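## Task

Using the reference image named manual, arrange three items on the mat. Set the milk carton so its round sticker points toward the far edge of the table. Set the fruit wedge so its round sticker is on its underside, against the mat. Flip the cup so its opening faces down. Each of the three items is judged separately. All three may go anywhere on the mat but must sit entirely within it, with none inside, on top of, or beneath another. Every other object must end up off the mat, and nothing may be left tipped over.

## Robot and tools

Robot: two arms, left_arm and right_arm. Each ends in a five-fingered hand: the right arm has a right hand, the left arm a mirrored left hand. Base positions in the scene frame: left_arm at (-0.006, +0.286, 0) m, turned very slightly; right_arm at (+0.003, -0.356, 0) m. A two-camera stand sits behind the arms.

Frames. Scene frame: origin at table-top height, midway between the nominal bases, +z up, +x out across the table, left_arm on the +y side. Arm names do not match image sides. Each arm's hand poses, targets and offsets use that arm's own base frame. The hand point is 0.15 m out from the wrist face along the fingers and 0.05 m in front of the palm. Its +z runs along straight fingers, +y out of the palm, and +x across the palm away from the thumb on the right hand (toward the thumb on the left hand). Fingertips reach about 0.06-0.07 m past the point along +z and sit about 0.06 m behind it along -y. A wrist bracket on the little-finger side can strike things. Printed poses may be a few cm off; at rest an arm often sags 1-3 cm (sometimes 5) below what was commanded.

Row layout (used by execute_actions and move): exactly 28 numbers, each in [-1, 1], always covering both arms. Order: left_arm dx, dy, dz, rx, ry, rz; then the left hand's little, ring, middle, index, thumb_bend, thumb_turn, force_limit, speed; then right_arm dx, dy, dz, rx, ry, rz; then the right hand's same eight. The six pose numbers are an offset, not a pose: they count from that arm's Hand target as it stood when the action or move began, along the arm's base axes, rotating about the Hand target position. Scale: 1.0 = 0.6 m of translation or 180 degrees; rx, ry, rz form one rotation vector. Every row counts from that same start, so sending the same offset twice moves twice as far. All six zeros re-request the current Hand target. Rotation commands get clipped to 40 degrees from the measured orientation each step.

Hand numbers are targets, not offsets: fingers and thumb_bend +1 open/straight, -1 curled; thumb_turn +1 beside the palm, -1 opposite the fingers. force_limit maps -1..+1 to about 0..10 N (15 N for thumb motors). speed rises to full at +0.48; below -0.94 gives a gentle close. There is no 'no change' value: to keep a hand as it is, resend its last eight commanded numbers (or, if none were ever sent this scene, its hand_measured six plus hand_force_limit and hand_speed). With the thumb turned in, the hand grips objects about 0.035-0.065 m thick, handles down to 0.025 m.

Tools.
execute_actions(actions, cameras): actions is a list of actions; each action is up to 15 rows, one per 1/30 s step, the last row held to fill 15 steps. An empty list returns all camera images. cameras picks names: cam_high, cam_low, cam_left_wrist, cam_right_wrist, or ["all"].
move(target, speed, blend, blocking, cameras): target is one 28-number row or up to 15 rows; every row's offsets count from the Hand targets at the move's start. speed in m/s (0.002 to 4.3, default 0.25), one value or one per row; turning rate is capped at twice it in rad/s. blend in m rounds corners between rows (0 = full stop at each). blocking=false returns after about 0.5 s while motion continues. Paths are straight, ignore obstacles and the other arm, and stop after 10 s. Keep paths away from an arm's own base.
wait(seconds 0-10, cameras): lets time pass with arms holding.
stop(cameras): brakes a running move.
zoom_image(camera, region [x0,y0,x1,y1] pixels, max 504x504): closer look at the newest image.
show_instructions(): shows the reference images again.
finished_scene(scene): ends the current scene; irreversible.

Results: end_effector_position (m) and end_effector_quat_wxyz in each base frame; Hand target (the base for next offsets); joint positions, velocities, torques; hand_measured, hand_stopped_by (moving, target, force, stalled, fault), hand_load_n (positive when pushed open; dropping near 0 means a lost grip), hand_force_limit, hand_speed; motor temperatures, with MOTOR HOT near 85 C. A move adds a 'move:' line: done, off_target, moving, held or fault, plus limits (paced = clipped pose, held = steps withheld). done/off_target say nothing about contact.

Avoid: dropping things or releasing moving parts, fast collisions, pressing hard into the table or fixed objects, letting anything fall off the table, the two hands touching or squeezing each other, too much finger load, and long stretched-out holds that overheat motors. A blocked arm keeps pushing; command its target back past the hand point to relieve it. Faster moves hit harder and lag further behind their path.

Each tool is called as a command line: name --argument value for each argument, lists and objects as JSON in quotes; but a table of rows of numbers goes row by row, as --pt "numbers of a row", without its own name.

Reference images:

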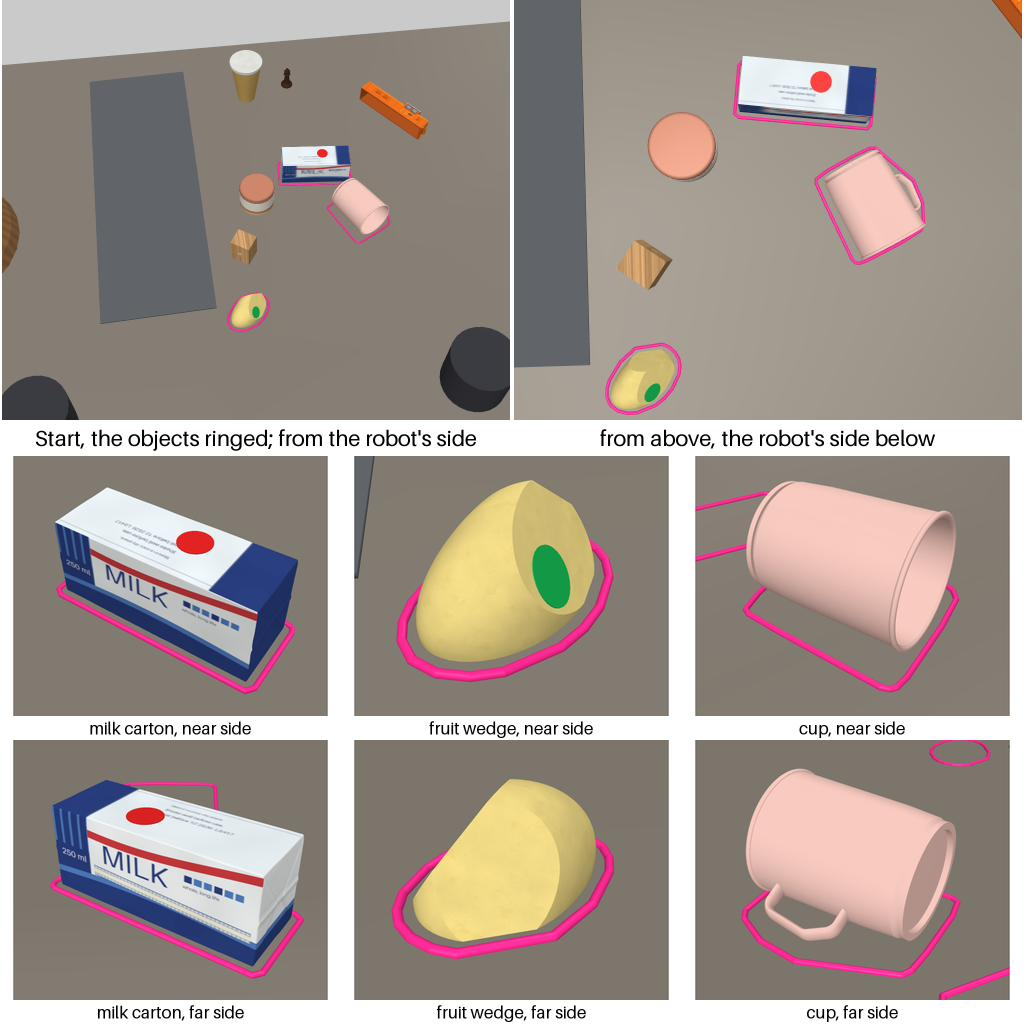

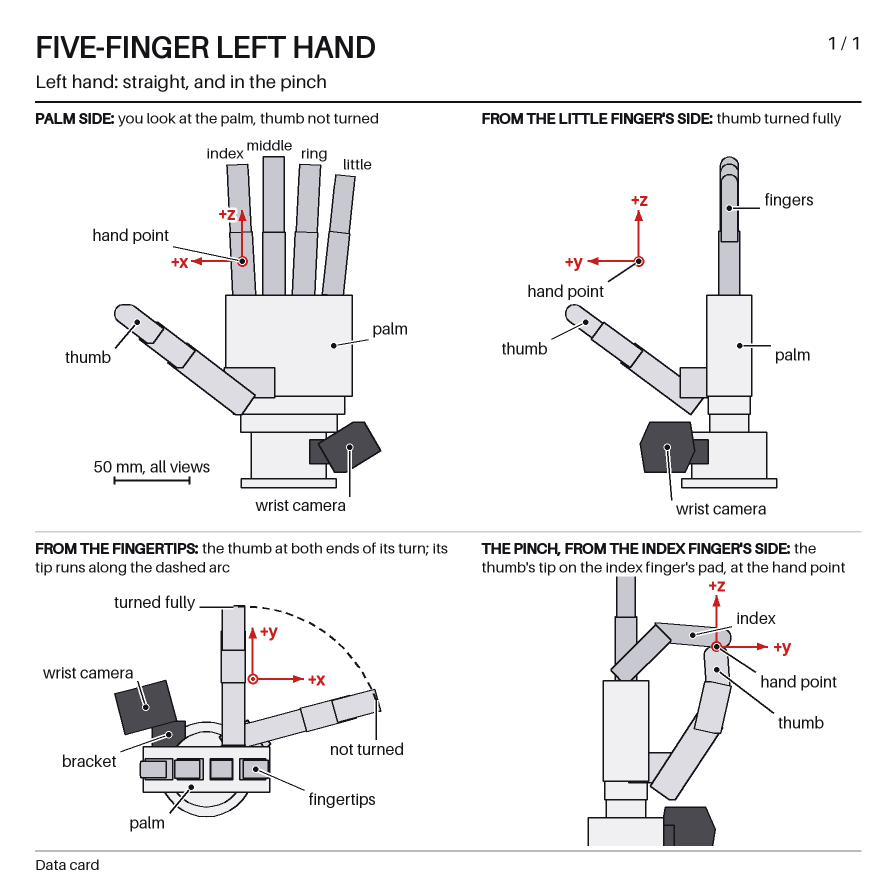

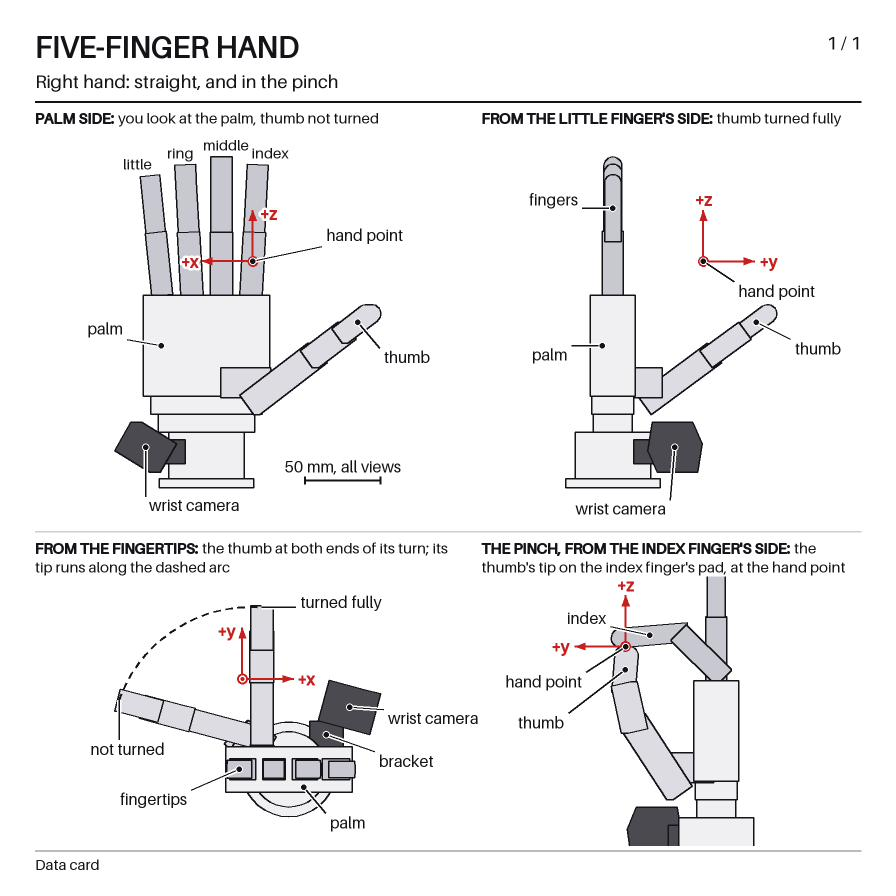

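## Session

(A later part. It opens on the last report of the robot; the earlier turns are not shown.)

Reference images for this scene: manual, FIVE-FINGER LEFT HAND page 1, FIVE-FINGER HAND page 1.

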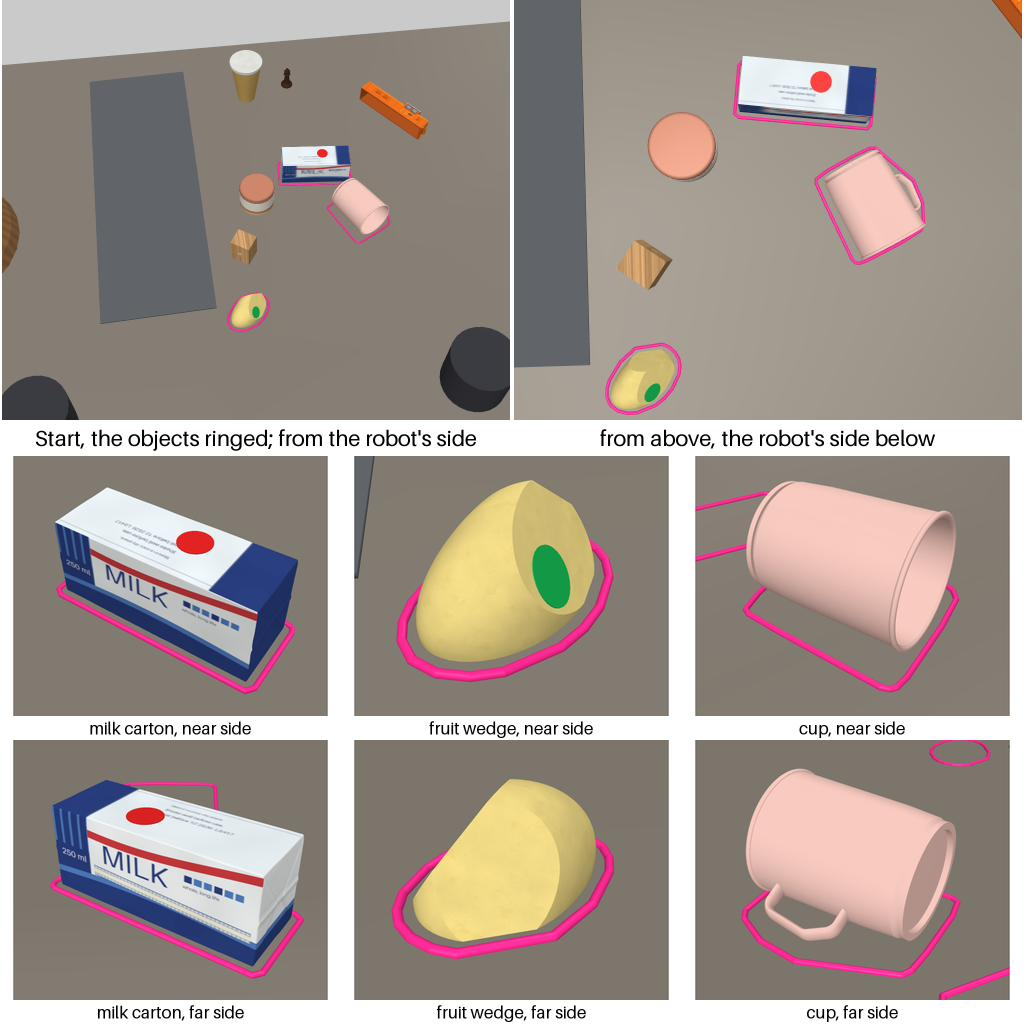

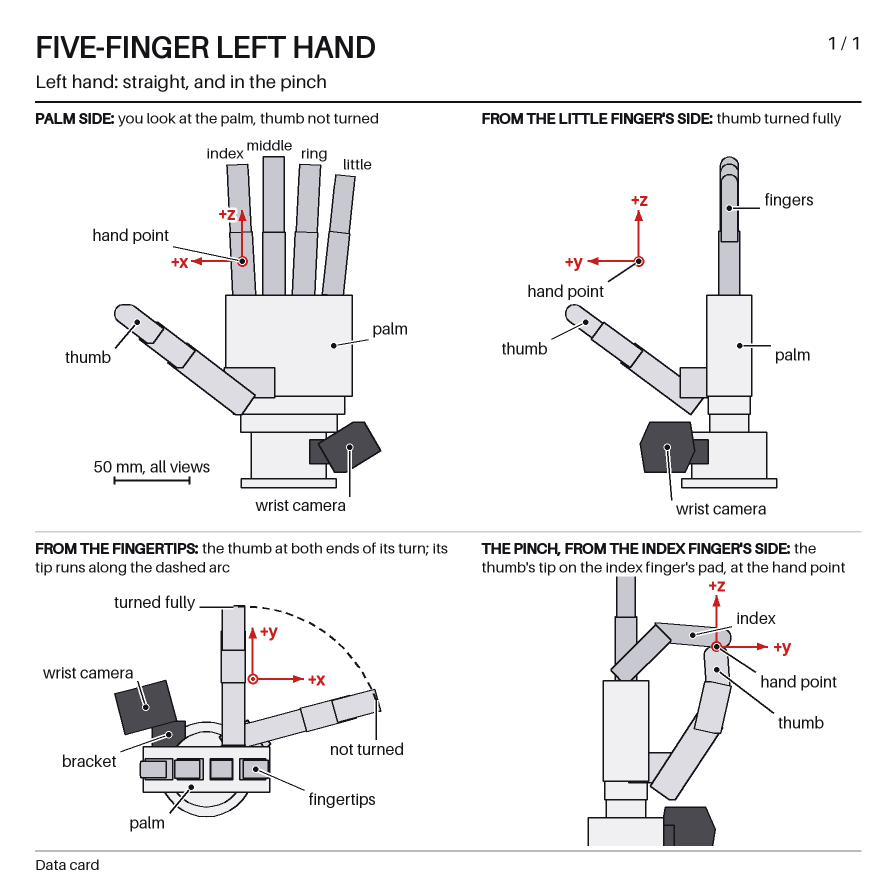

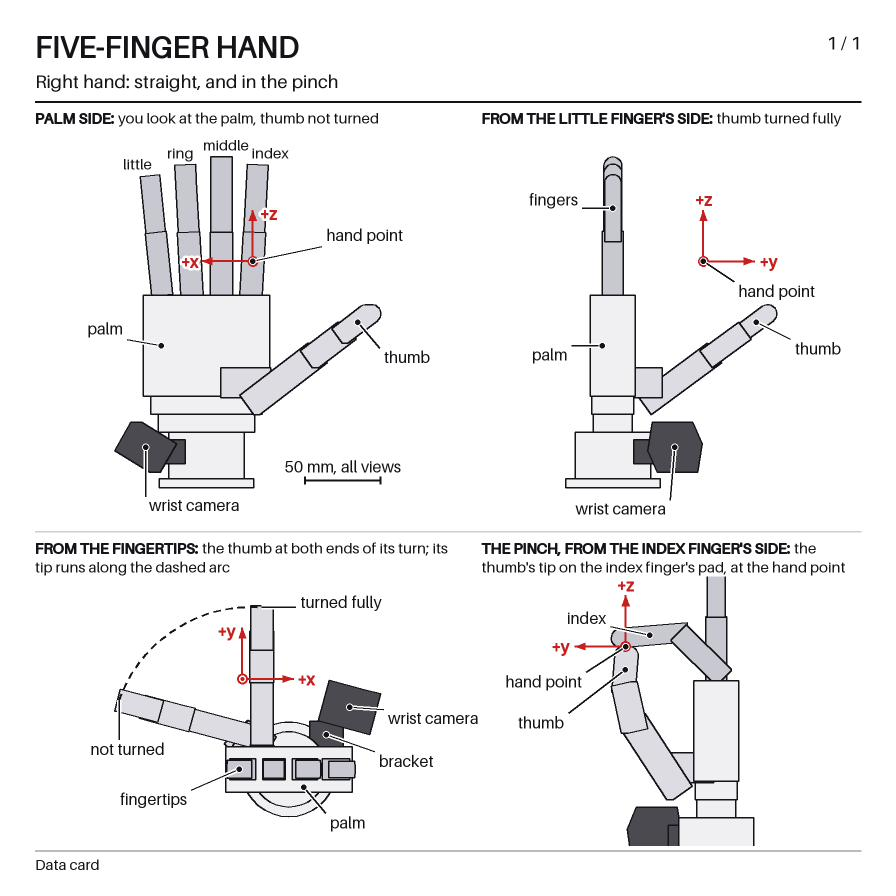

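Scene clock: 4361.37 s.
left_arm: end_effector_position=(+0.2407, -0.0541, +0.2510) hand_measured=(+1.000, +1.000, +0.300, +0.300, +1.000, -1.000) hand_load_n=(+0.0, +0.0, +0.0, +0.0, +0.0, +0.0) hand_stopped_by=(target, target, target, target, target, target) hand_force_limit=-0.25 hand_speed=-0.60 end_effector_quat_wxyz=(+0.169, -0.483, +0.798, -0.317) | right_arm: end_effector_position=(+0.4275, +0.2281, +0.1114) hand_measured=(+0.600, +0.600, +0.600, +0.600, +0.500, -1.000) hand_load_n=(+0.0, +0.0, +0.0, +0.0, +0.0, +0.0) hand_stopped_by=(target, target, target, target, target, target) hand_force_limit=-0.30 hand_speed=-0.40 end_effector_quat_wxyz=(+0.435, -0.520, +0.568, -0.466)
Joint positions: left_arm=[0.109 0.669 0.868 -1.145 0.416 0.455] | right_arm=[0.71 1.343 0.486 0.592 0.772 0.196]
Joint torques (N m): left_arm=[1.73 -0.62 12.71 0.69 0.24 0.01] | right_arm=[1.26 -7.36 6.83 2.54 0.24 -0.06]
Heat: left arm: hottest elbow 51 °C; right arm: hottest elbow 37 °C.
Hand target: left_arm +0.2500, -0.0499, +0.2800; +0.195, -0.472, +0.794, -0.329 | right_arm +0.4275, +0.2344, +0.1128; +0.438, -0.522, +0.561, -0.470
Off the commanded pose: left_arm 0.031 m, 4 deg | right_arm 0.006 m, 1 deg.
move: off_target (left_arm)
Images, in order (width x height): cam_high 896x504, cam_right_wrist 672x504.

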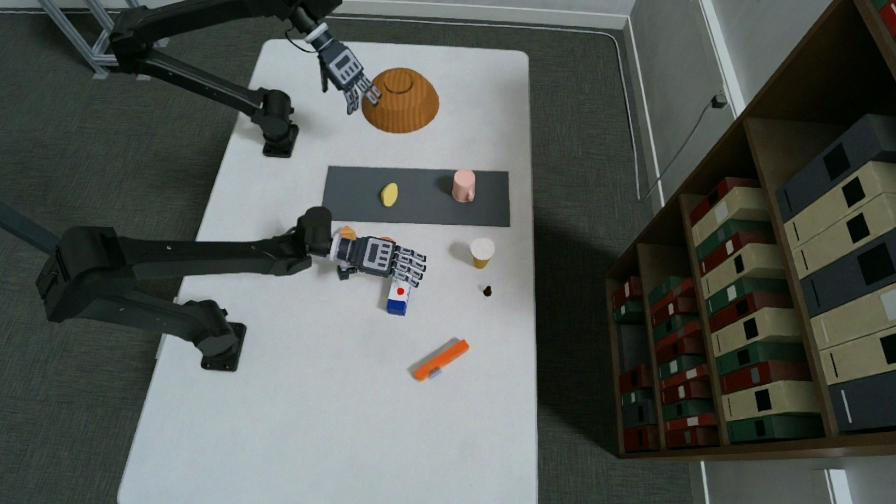

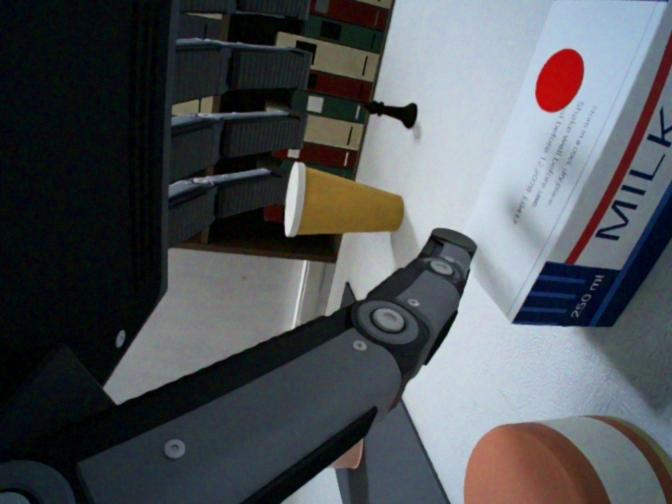

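move --target '[0,0,0,0,0,0,1,1,0.3,0.3,1,-1,-0.25,-0.6,-0.0033,-0.0083,-0.107,0,0,0,0.6,0.6,0.6,0.6,0.5,-1,-0.3,-0.4]' --speed 0.08 --cameras '["cam_high","cam_right_wrist"]'

zoom_image --camera "cam_high" --region '[330, 210, 450, 330]'

Scene clock: 4430.30 s.
left_arm: end_effector_position=(+0.2407, -0.0541, +0.2510) hand_measured=(+1.000, +1.000, +0.300, +0.300, +1.000, -1.000) hand_load_n=(+0.0, +0.0, +0.0, +0.0, +0.0, +0.0) hand_stopped_by=(target, target, target, target, target, target) hand_force_limit=-0.25 hand_speed=-0.60 end_effector_quat_wxyz=(+0.169, -0.483, +0.798, -0.317) | right_arm: end_effector_position=(+0.4219, +0.2263, +0.0457) hand_measured=(+0.600, +0.600, +0.600, +0.600, +0.500, -1.000) hand_load_n=(+0.0, +0.0, +0.0, +0.0, +0.0, +0.0) hand_stopped_by=(target, target, target, target, target, target) hand_force_limit=-0.30 hand_speed=-0.40 end_effector_quat_wxyz=(-0.437, +0.521, -0.567, +0.465)
Joint positions: left_arm=[0.109 0.669 0.868 -1.145 0.416 0.455] | right_arm=[0.715 1.575 0.422 0.891 0.77 0.195]
Joint torques (N m): left_arm=[1.79 -0.62 12.7 0.7 0.24 0.01] | right_arm=[0.67 -8.7 5.15 2.04 0.05 -0.07]
Heat: left arm: hottest elbow 52 °C; right arm: hottest elbow 36 °C.
Hand target: left_arm +0.2500, -0.0499, +0.2800; +0.195, -0.472, +0.794, -0.329 | right_arm +0.4255, +0.2294, +0.0486; -0.438, +0.522, -0.561, +0.470
Off the commanded pose: left_arm 0.031 m, 4 deg | right_arm 0.006 m, 1 deg.
move: off_target (left_arm)
Images, in order (width x height): cam_high 896x504, cam_right_wrist 672x504.

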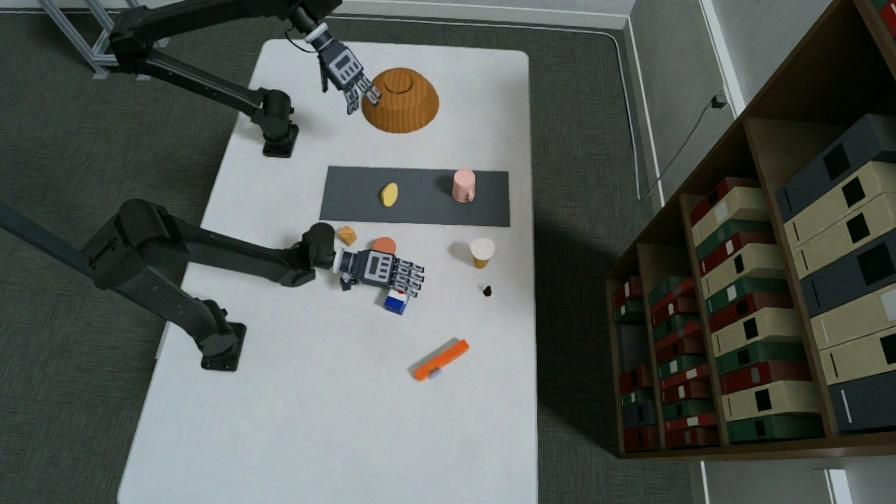

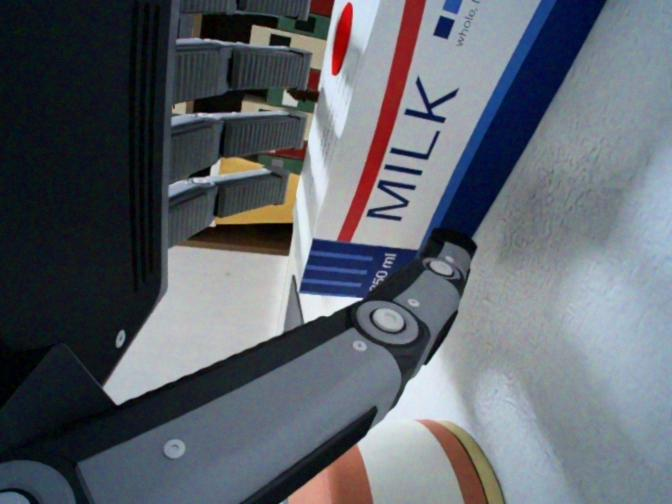

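Scaled by 4.200 from the camera's 896x504 image, which has a finer 1280x720 frame.

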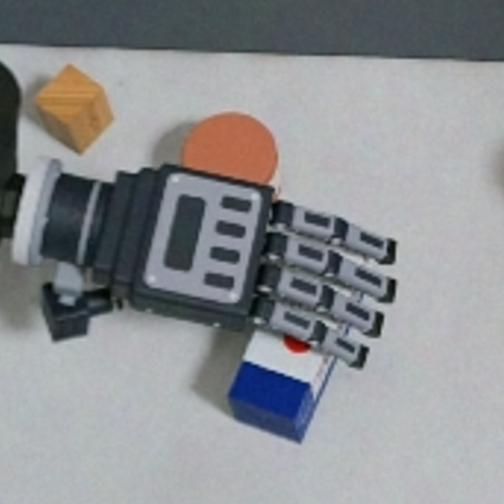

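move --target '[0,0,0,0,0,0,1,1,0.3,0.3,1,-1,-0.25,-0.6,0,0,0,0,0,0,0.0,0.0,0.0,0.0,0.5,-1,-0.5,-0.8]' --speed 0.08 --cameras '["cam_right_wrist"]'

wait --seconds 0.1 --cameras '["cam_high", "cam_right_wrist"]'

zoom_image --camera "cam_high" --region '[330, 210, 450, 330]'

Scene clock: 4455.70 s.
left_arm: end_effector_position=(+0.2407, -0.0541, +0.2510) hand_measured=(+1.000, +1.000, +0.300, +0.300, +1.000, -1.000) hand_load_n=(-0.5, +0.0, +0.0, +0.0, +0.0, +0.0) hand_stopped_by=(target, target, target, target, target, target) hand_force_limit=-0.25 hand_speed=-0.60 end_effector_quat_wxyz=(+0.169, -0.483, +0.798, -0.317) | right_arm: end_effector_position=(+0.4227, +0.2246, +0.0461) hand_measured=(+0.196, +0.288, +0.364, +0.436, +0.500, -1.000) hand_load_n=(+1.0, +0.0, +0.0, +0.0, +0.0, +0.0) hand_stopped_by=(force, force, force, force, target, target) hand_force_limit=-0.50 hand_speed=-0.80 end_effector_quat_wxyz=(-0.435, +0.522, -0.565, +0.468)
Joint positions: left_arm=[0.109 0.669 0.868 -1.145 0.416 0.455] | right_arm=[0.712 1.575 0.422 0.894 0.77 0.184]
Joint torques (N m): left_arm=[1.73 -0.56 12.71 0.7 0.24 0.01] | right_arm=[0.62 -8.82 5.14 1.96 0.05 -0.05]
Heat: left arm: hottest elbow 52 °C; right arm: hottest elbow 35 °C.
Hand target: left_arm +0.2500, -0.0499, +0.2800; +0.195, -0.472, +0.794, -0.329 | right_arm +0.4255, +0.2294, +0.0486; -0.438, +0.522, -0.561, +0.470
Off the commanded pose: left_arm 0.031 m, 4 deg | right_arm 0.006 m, 1 deg.
move: off_target (left_arm)
Images, in order (width x height): cam_right_wrist 672x504.

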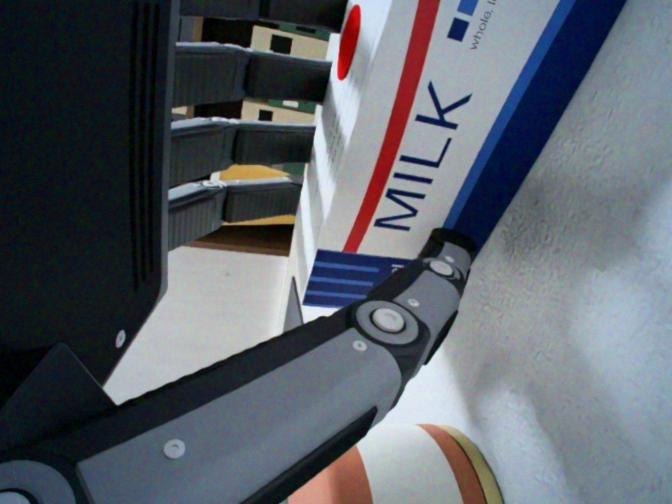

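Scene clock: 4455.80 s.
left_arm: end_effector_position=(+0.2407, -0.0541, +0.2510) hand_measured=(+1.000, +1.000, +0.300, +0.300, +1.000, -1.000) hand_load_n=(+0.0, +0.0, +0.0, +0.0, +0.0, +0.0) hand_stopped_by=(target, target, target, target, target, target) hand_force_limit=-0.25 hand_speed=-0.60 end_effector_quat_wxyz=(+0.169, -0.483, +0.798, -0.317) | right_arm: end_effector_position=(+0.4227, +0.2246, +0.0461) hand_measured=(+0.196, +0.288, +0.364, +0.436, +0.500, -1.000) hand_load_n=(+1.0, +0.0, +0.0, +0.0, +0.0, +0.0) hand_stopped_by=(force, force, force, force, target, target) hand_force_limit=-0.50 hand_speed=-0.80 end_effector_quat_wxyz=(-0.435, +0.522, -0.565, +0.468)
Joint positions: left_arm=[0.109 0.669 0.868 -1.145 0.416 0.455] | right_arm=[0.712 1.575 0.422 0.894 0.77 0.184]
Joint torques (N m): left_arm=[1.73 -0.62 12.72 0.69 0.25 0.01] | right_arm=[0.56 -8.76 5.15 1.95 0.05 -0.05]
Heat: left arm: hottest elbow 52 °C; right arm: hottest elbow 35 °C.
Hand target: left_arm +0.2500, -0.0499, +0.2800; +0.195, -0.472, +0.794, -0.329 | right_arm +0.4255, +0.2294, +0.0486; -0.438, +0.522, -0.561, +0.470
Off the commanded pose: left_arm 0.031 m, 4 deg | right_arm 0.006 m, 1 deg.
wait: 0.10 s; no rest
Images, in order (width x height): cam_high 896x504, cam_right_wrist 672x504.

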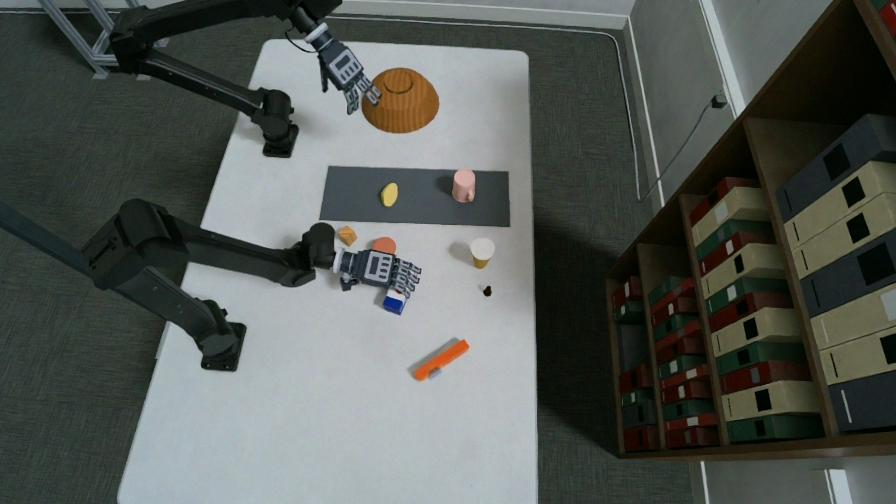

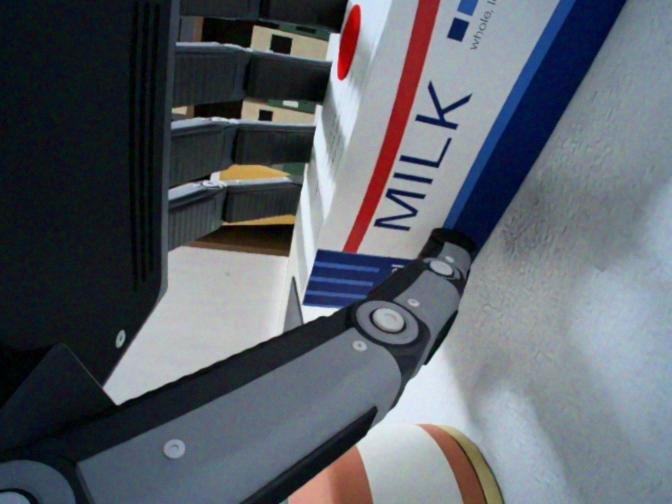

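Scaled by 4.200 from the camera's 896x504 image, which has a finer 1280x720 frame.

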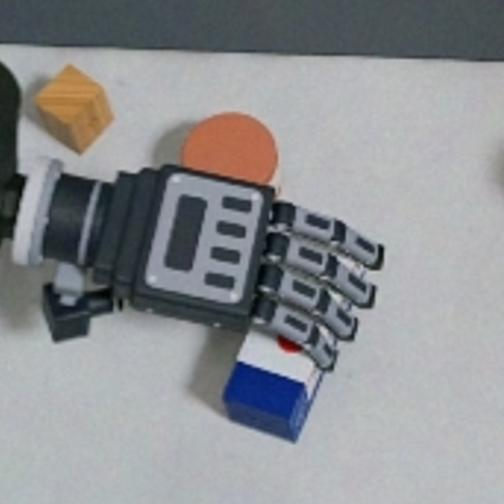

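move --target '[0,0,0,0,0,0,1,1,0.3,0.3,1,-1,-0.25,-0.6,0,0,0,0,0,0,0.19,0.18,0.17,0.16,0.5,-1,-0.1,-0.8]' --speed 0.08 --cameras '["cam_high", "cam_right_wrist"]'

zoom_image --camera "cam_high" --region '[330, 210, 450, 330]'

Scene clock: 4478.60 s.
left_arm: end_effector_position=(+0.2407, -0.0541, +0.2510) hand_measured=(+1.000, +1.000, +0.300, +0.300, +1.000, -1.000) hand_load_n=(-0.5, +0.0, +0.0, +0.0, +0.0, +0.0) hand_stopped_by=(target, target, target, target, target, target) hand_force_limit=-0.25 hand_speed=-0.60 end_effector_quat_wxyz=(+0.169, -0.483, +0.798, -0.317) | right_arm: end_effector_position=(+0.4237, +0.2249, +0.0477) hand_measured=(+0.190, +0.180, +0.220, +0.274, +0.502, -1.000) hand_load_n=(+0.5, +0.0, +5.5, +9.0, +11.0, -2.5) hand_stopped_by=(target, target, force, force, target, target) hand_force_limit=-0.10 hand_speed=-0.80 end_effector_quat_wxyz=(+0.439, -0.518, +0.567, -0.467)
Joint positions: left_arm=[0.109 0.669 0.868 -1.145 0.416 0.455] | right_arm=[0.71 1.575 0.422 0.9 0.77 0.192]
Joint torques (N m): left_arm=[1.67 -0.56 12.71 0.7 0.24 0.01] | right_arm=[0.67 -8.7 5.14 1.72 0.05 -0.05]
Motor temperatures (°C): left_arm=[23 26 52 22 24 25] | right_arm=[22 26 34 22 24 26]
Heat: left arm: hottest elbow 52 °C; right arm: hottest elbow 34 °C.
Hand target: left_arm +0.2500, -0.0499, +0.2800; +0.195, -0.472, +0.794, -0.329 | right_arm +0.4255, +0.2294, +0.0486; +0.438, -0.522, +0.561, -0.470
Off the commanded pose: left_arm 0.031 m, 4 deg | right_arm 0.005 m, 1 deg.
move: off_target (left_arm)
Images, in order (width x height): cam_high 896x504, cam_right_wrist 672x504.

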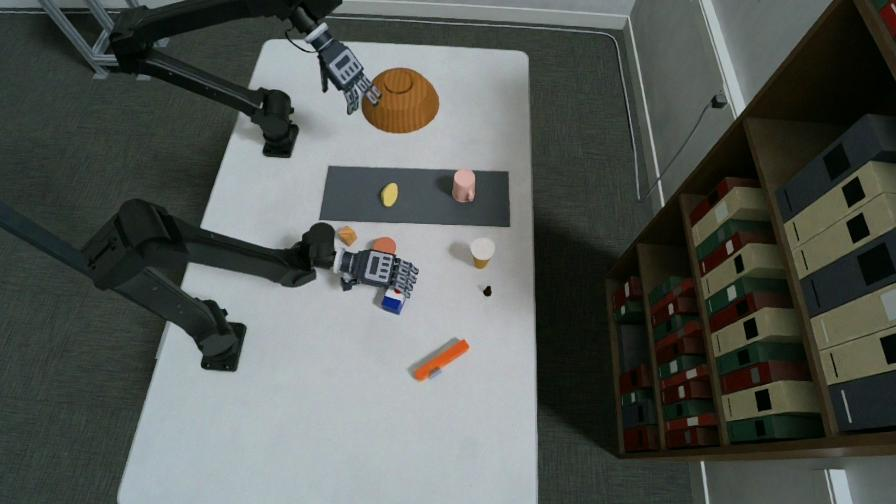

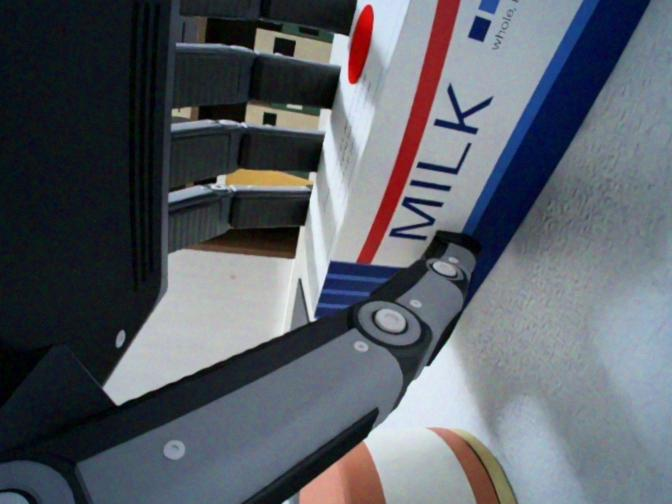

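Scaled by 4.200 from the camera's 896x504 image, which has a finer 1280x720 frame.

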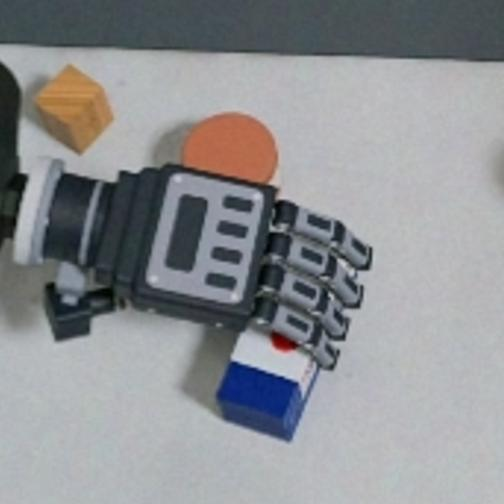

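zoom_image --camera "cam_high" --region '[372, 278, 422, 320]'

Scaled by 10.080 from the camera's 896x504 image, which has a finer 1280x720 frame.

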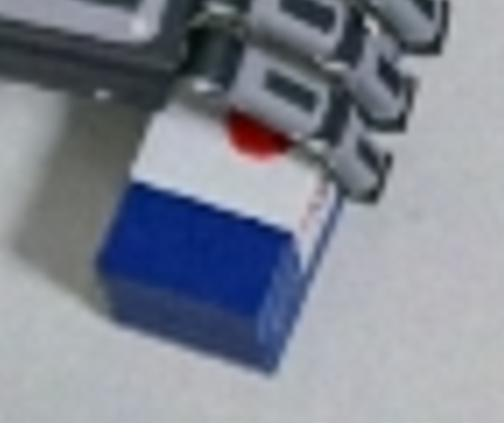

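move --target '[0,0,0,0,0,0,1,1,0.3,0.3,1,-1,-0.25,-0.6,0,0,0.1,0,0,0,0.17,0.18,0.17,0.16,0.5,-1,-0.1,-0.8]' --speed 0.06 --cameras '["cam_high", "cam_right_wrist"]'

zoom_image --camera "cam_high" --region '[330, 210, 450, 330]'

Scene clock: 4535.10 s.
left_arm: end_effector_position=(+0.2407, -0.0541, +0.2510) hand_measured=(+1.000, +1.000, +0.300, +0.300, +1.000, -1.000) hand_load_n=(+0.0, +0.0, +0.0, +0.0, +0.0, +0.0) hand_stopped_by=(target, target, target, target, target, target) hand_force_limit=-0.25 hand_speed=-0.60 end_effector_quat_wxyz=(+0.169, -0.483, +0.798, -0.317) | right_arm: end_effector_position=(+0.4095, +0.2130, +0.0732) hand_measured=(+0.170, +0.180, +0.220, +0.274, +0.502, -1.000) hand_load_n=(+0.0, +1.0, +3.0, +2.0, +8.5, +1.0) hand_stopped_by=(target, target, force, force, target, target) hand_force_limit=-0.10 hand_speed=-0.80 end_effector_quat_wxyz=(-0.410, +0.542, -0.567, +0.465)
Joint positions: left_arm=[0.109 0.669 0.868 -1.145 0.416 0.455] | right_arm=[0.71 1.384 0.422 0.635 0.769 0.192]
Joint torques (N m): left_arm=[1.73 -0.62 12.72 0.69 0.24 0.02] | right_arm=[0.5 -10.4 10.07 1.68 0.15 -0.05]
Heat: left arm: hottest elbow 52 °C; right arm: hottest elbow 34 °C.
Hand target: left_arm +0.2500, -0.0499, +0.2800; +0.195, -0.472, +0.794, -0.329 | right_arm +0.4255, +0.2294, +0.1086; -0.438, +0.522, -0.561, +0.470
Off the commanded pose: left_arm 0.031 m, 4 deg | right_arm 0.042 m, 4 deg.
move: off_target (left_arm, right_arm)
Images, in order (width x height): cam_high 896x504, cam_right_wrist 672x504.

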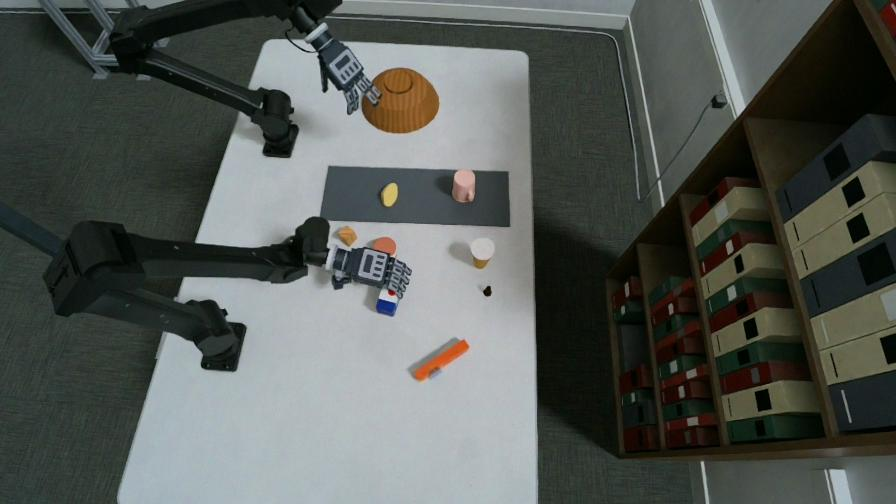

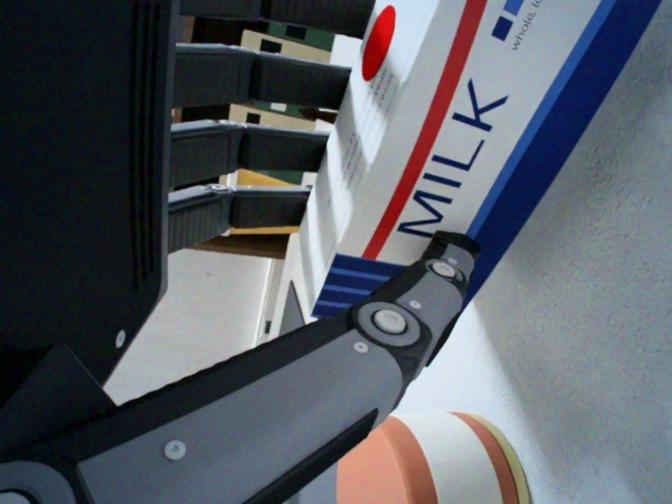

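Scaled by 4.200 from the camera's 896x504 image, which has a finer 1280x720 frame.

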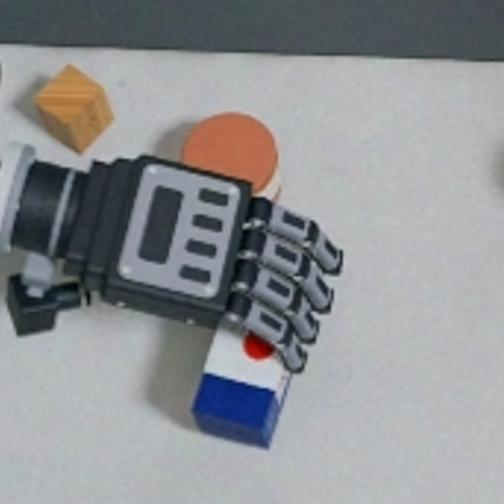

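move --pt "0 0 0 0 0 0 1 1 0.3 0.3 1 -1 -0.25 -0.6 0 0 0 0 0 0 0.05 0.0 0.0 0.0 0.3 -1 0.2 -0.8" --pt "0 0 0 0 0 0 1 1 0.3 0.3 1 -1 -0.25 -0.6 0 0 0.12 0 0 0 0.05 0.0 0.0 0.0 0.3 -1 0.2 -0.8" --speed 0.06 --cameras '["cam_high", "cam_right_wrist", "cam_low"]'

zoom_image --camera "cam_high" --region '[330, 210, 450, 330]'

Scene clock: 4553.03 s.
left_arm: end_effector_position=(+0.2407, -0.0541, +0.2510) hand_measured=(+1.000, +1.000, +0.300, +0.300, +1.000, -1.000) hand_load_n=(+0.0, +0.0, +0.0, +0.0, +0.5, +0.0) hand_stopped_by=(target, target, target, target, target, target) hand_force_limit=-0.25 hand_speed=-0.60 end_effector_quat_wxyz=(+0.169, -0.483, +0.798, -0.317) | right_arm: end_effector_position=(+0.4095, +0.2130, +0.1350) hand_measured=(+0.062, +0.128, +0.186, +0.222, +0.502, -1.000) hand_load_n=(+6.5, +3.0, +1.5, +9.5, +24.5, +7.0) hand_stopped_by=(force, force, force, force, force, target) hand_force_limit=0.20 hand_speed=-0.80 end_effector_quat_wxyz=(-0.405, +0.546, -0.567, +0.465)
Joint positions: left_arm=[0.109 0.669 0.868 -1.145 0.416 0.455] | right_arm=[0.71 1.183 0.502 0.342 0.769 0.192]
Joint torques (N m): left_arm=[1.73 -0.56 12.72 0.7 0.24 0.01] | right_arm=[0.62 -9.23 13.27 1.66 0.17 -0.04]
Heat: left arm: hottest elbow 52 °C; right arm: hottest elbow 35 °C.
Hand target: left_arm +0.2500, -0.0499, +0.2800; +0.195, -0.472, +0.794, -0.329 | right_arm +0.4255, +0.2294, +0.1806; -0.438, +0.522, -0.561, +0.470
Off the commanded pose: left_arm 0.031 m, 4 deg | right_arm 0.051 m, 5 deg.
move: off_target (left_arm, right_arm)
Images, in order (width x height): cam_high 896x504, cam_low 896x504, cam_right_wrist 672x504.

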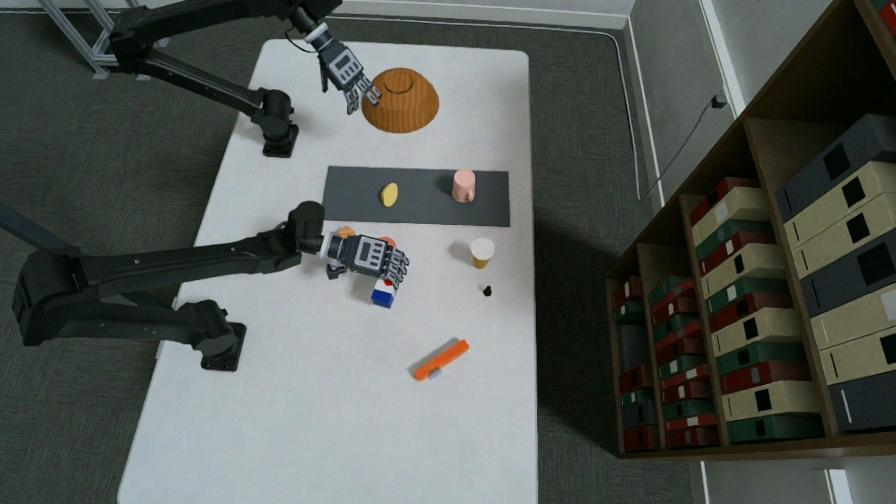

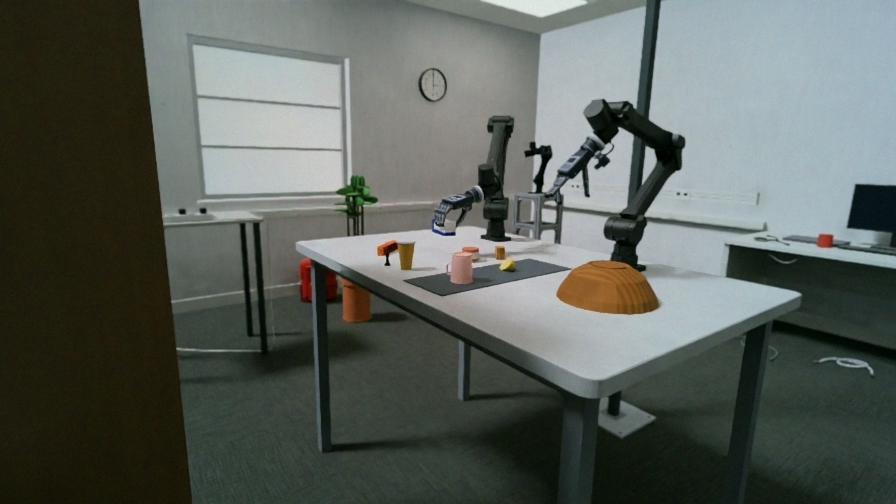

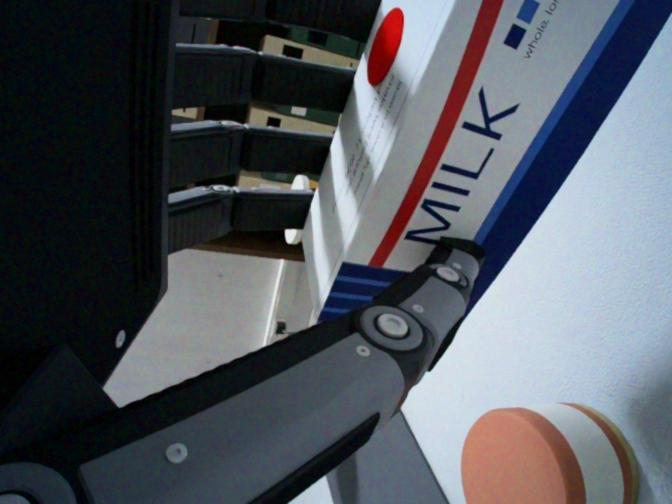

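Scaled by 4.200 from the camera's 896x504 image, which has a finer 1280x720 frame.

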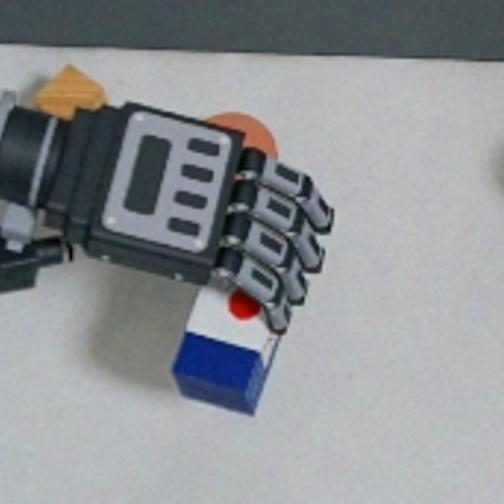

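zoom_image --camera "cam_high" --region '[362, 260, 412, 310]'

zoom_image --camera "cam_low" --region '[410, 180, 490, 250]'

Scaled by 10.080 from the camera's 896x504 image, which has a finer 1280x720 frame.

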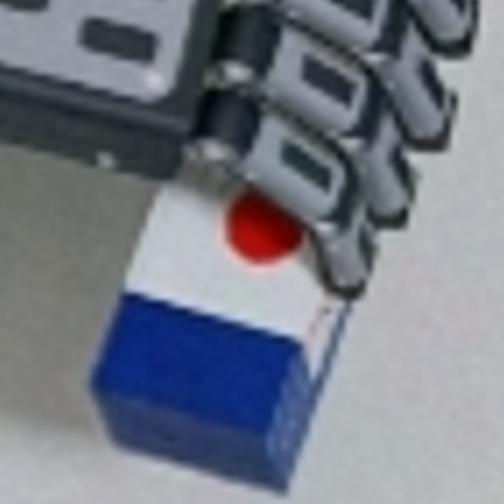

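Scaled by 6.300 from the camera's 896x504 image, which has a finer 1280x720 frame.

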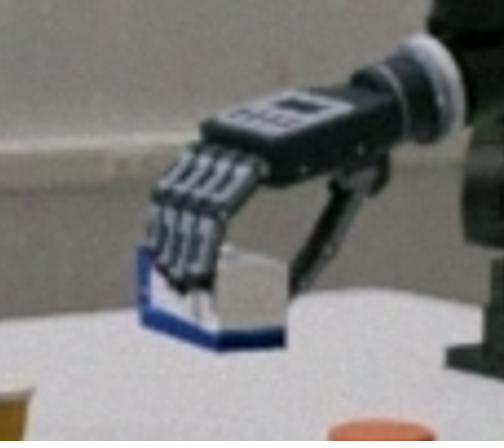

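move --pt "0 0 0 0 0 0 1 1 0.3 0.3 1 -1 -0.25 -0.6 0 0 -0.12 0 0 0 0.05 0.0 0.0 0.0 0.3 -1 0.2 -0.8" --pt "0 0 0 0 0 0 1 1 0.3 0.3 1 -1 -0.25 -0.6 0 0 -0.223 0 0 0 0.05 0.0 0.0 0.0 0.3 -1 0.2 -0.8" --speed '[0.12, 0.05]' --blend 0.02 --cameras '["cam_high", "cam_right_wrist"]'

zoom_image --camera "cam_high" --region '[372, 278, 422, 320]'

Scene clock: 4685.33 s.
left_arm: end_effector_position=(+0.2407, -0.0541, +0.2510) hand_measured=(+1.000, +1.000, +0.300, +0.300, +1.000, -1.000) hand_load_n=(+0.0, +0.0, +0.0, +0.0, +0.0, +0.0) hand_stopped_by=(target, target, target, target, target, target) hand_force_limit=-0.25 hand_speed=-0.60 end_effector_quat_wxyz=(+0.169, -0.483, +0.798, -0.317) | right_arm: end_effector_position=(+0.4250, +0.2253, +0.0507) hand_measured=(+0.062, +0.128, +0.186, +0.222, +0.502, -1.000) hand_load_n=(+2.5, +2.5, +2.0, +11.5, +20.0, -0.5) hand_stopped_by=(force, force, force, force, force, target) hand_force_limit=0.20 hand_speed=-0.80 end_effector_quat_wxyz=(-0.436, +0.520, -0.564, +0.471)
Joint positions: left_arm=[0.109 0.669 0.868 -1.145 0.416 0.455] | right_arm=[0.712 1.567 0.428 0.89 0.775 0.178]
Joint torques (N m): left_arm=[1.73 -0.56 12.71 0.69 0.24 0.01] | right_arm=[0.5 -7.71 4.6 2.41 0.08 0.02]
Motor temperatures (°C): left_arm=[23 26 52 22 24 25] | right_arm=[22 26 48 22 24 26]
Heat: left arm: hottest elbow 52 °C; right arm: hottest elbow 48 °C.
Hand target: left_arm +0.2500, -0.0499, +0.2800; +0.195, -0.472, +0.794, -0.329 | right_arm +0.4255, +0.2294, +0.0468; -0.438, +0.522, -0.561, +0.470
Off the commanded pose: left_arm 0.031 m, 4 deg | right_arm 0.006 m, 1 deg.
move: off_target (left_arm)
Images, in order (width x height): cam_high 896x504, cam_right_wrist 672x504.

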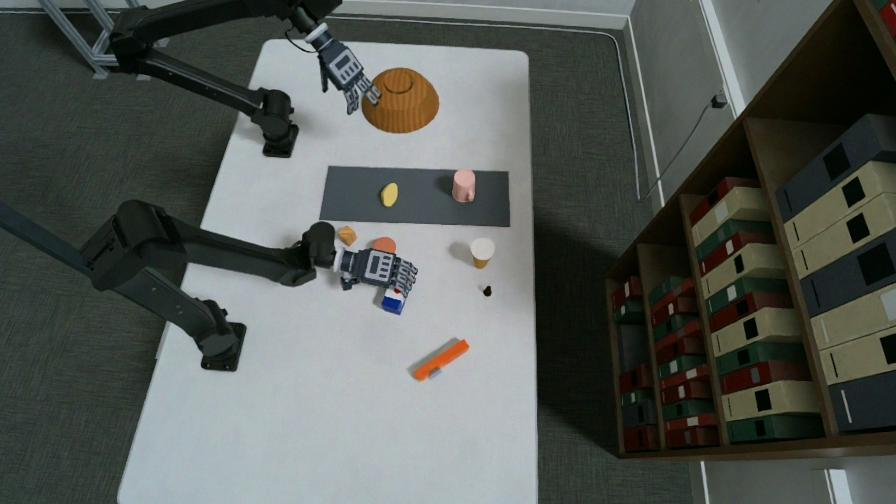

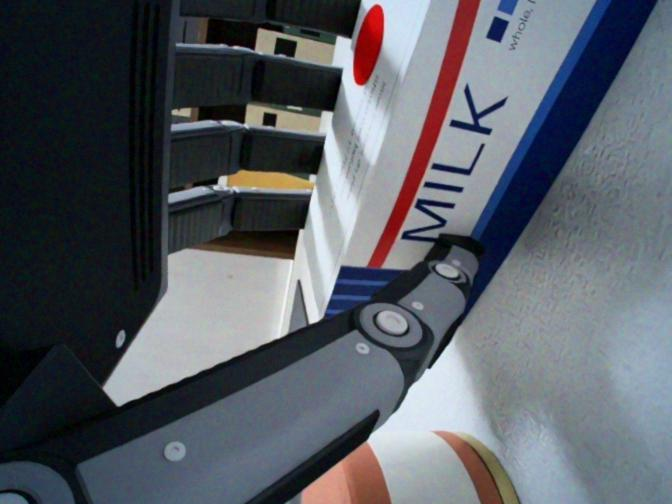

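Scaled by 10.080 from the camera's 896x504 image, which has a finer 1280x720 frame.

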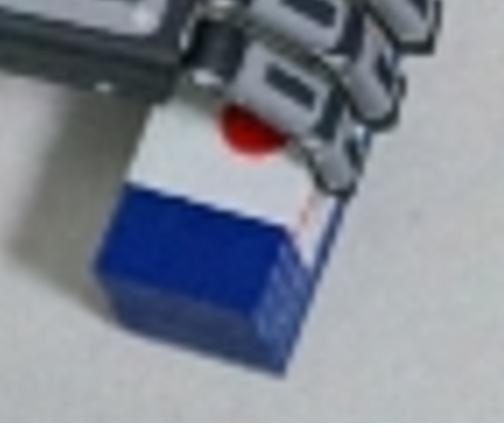

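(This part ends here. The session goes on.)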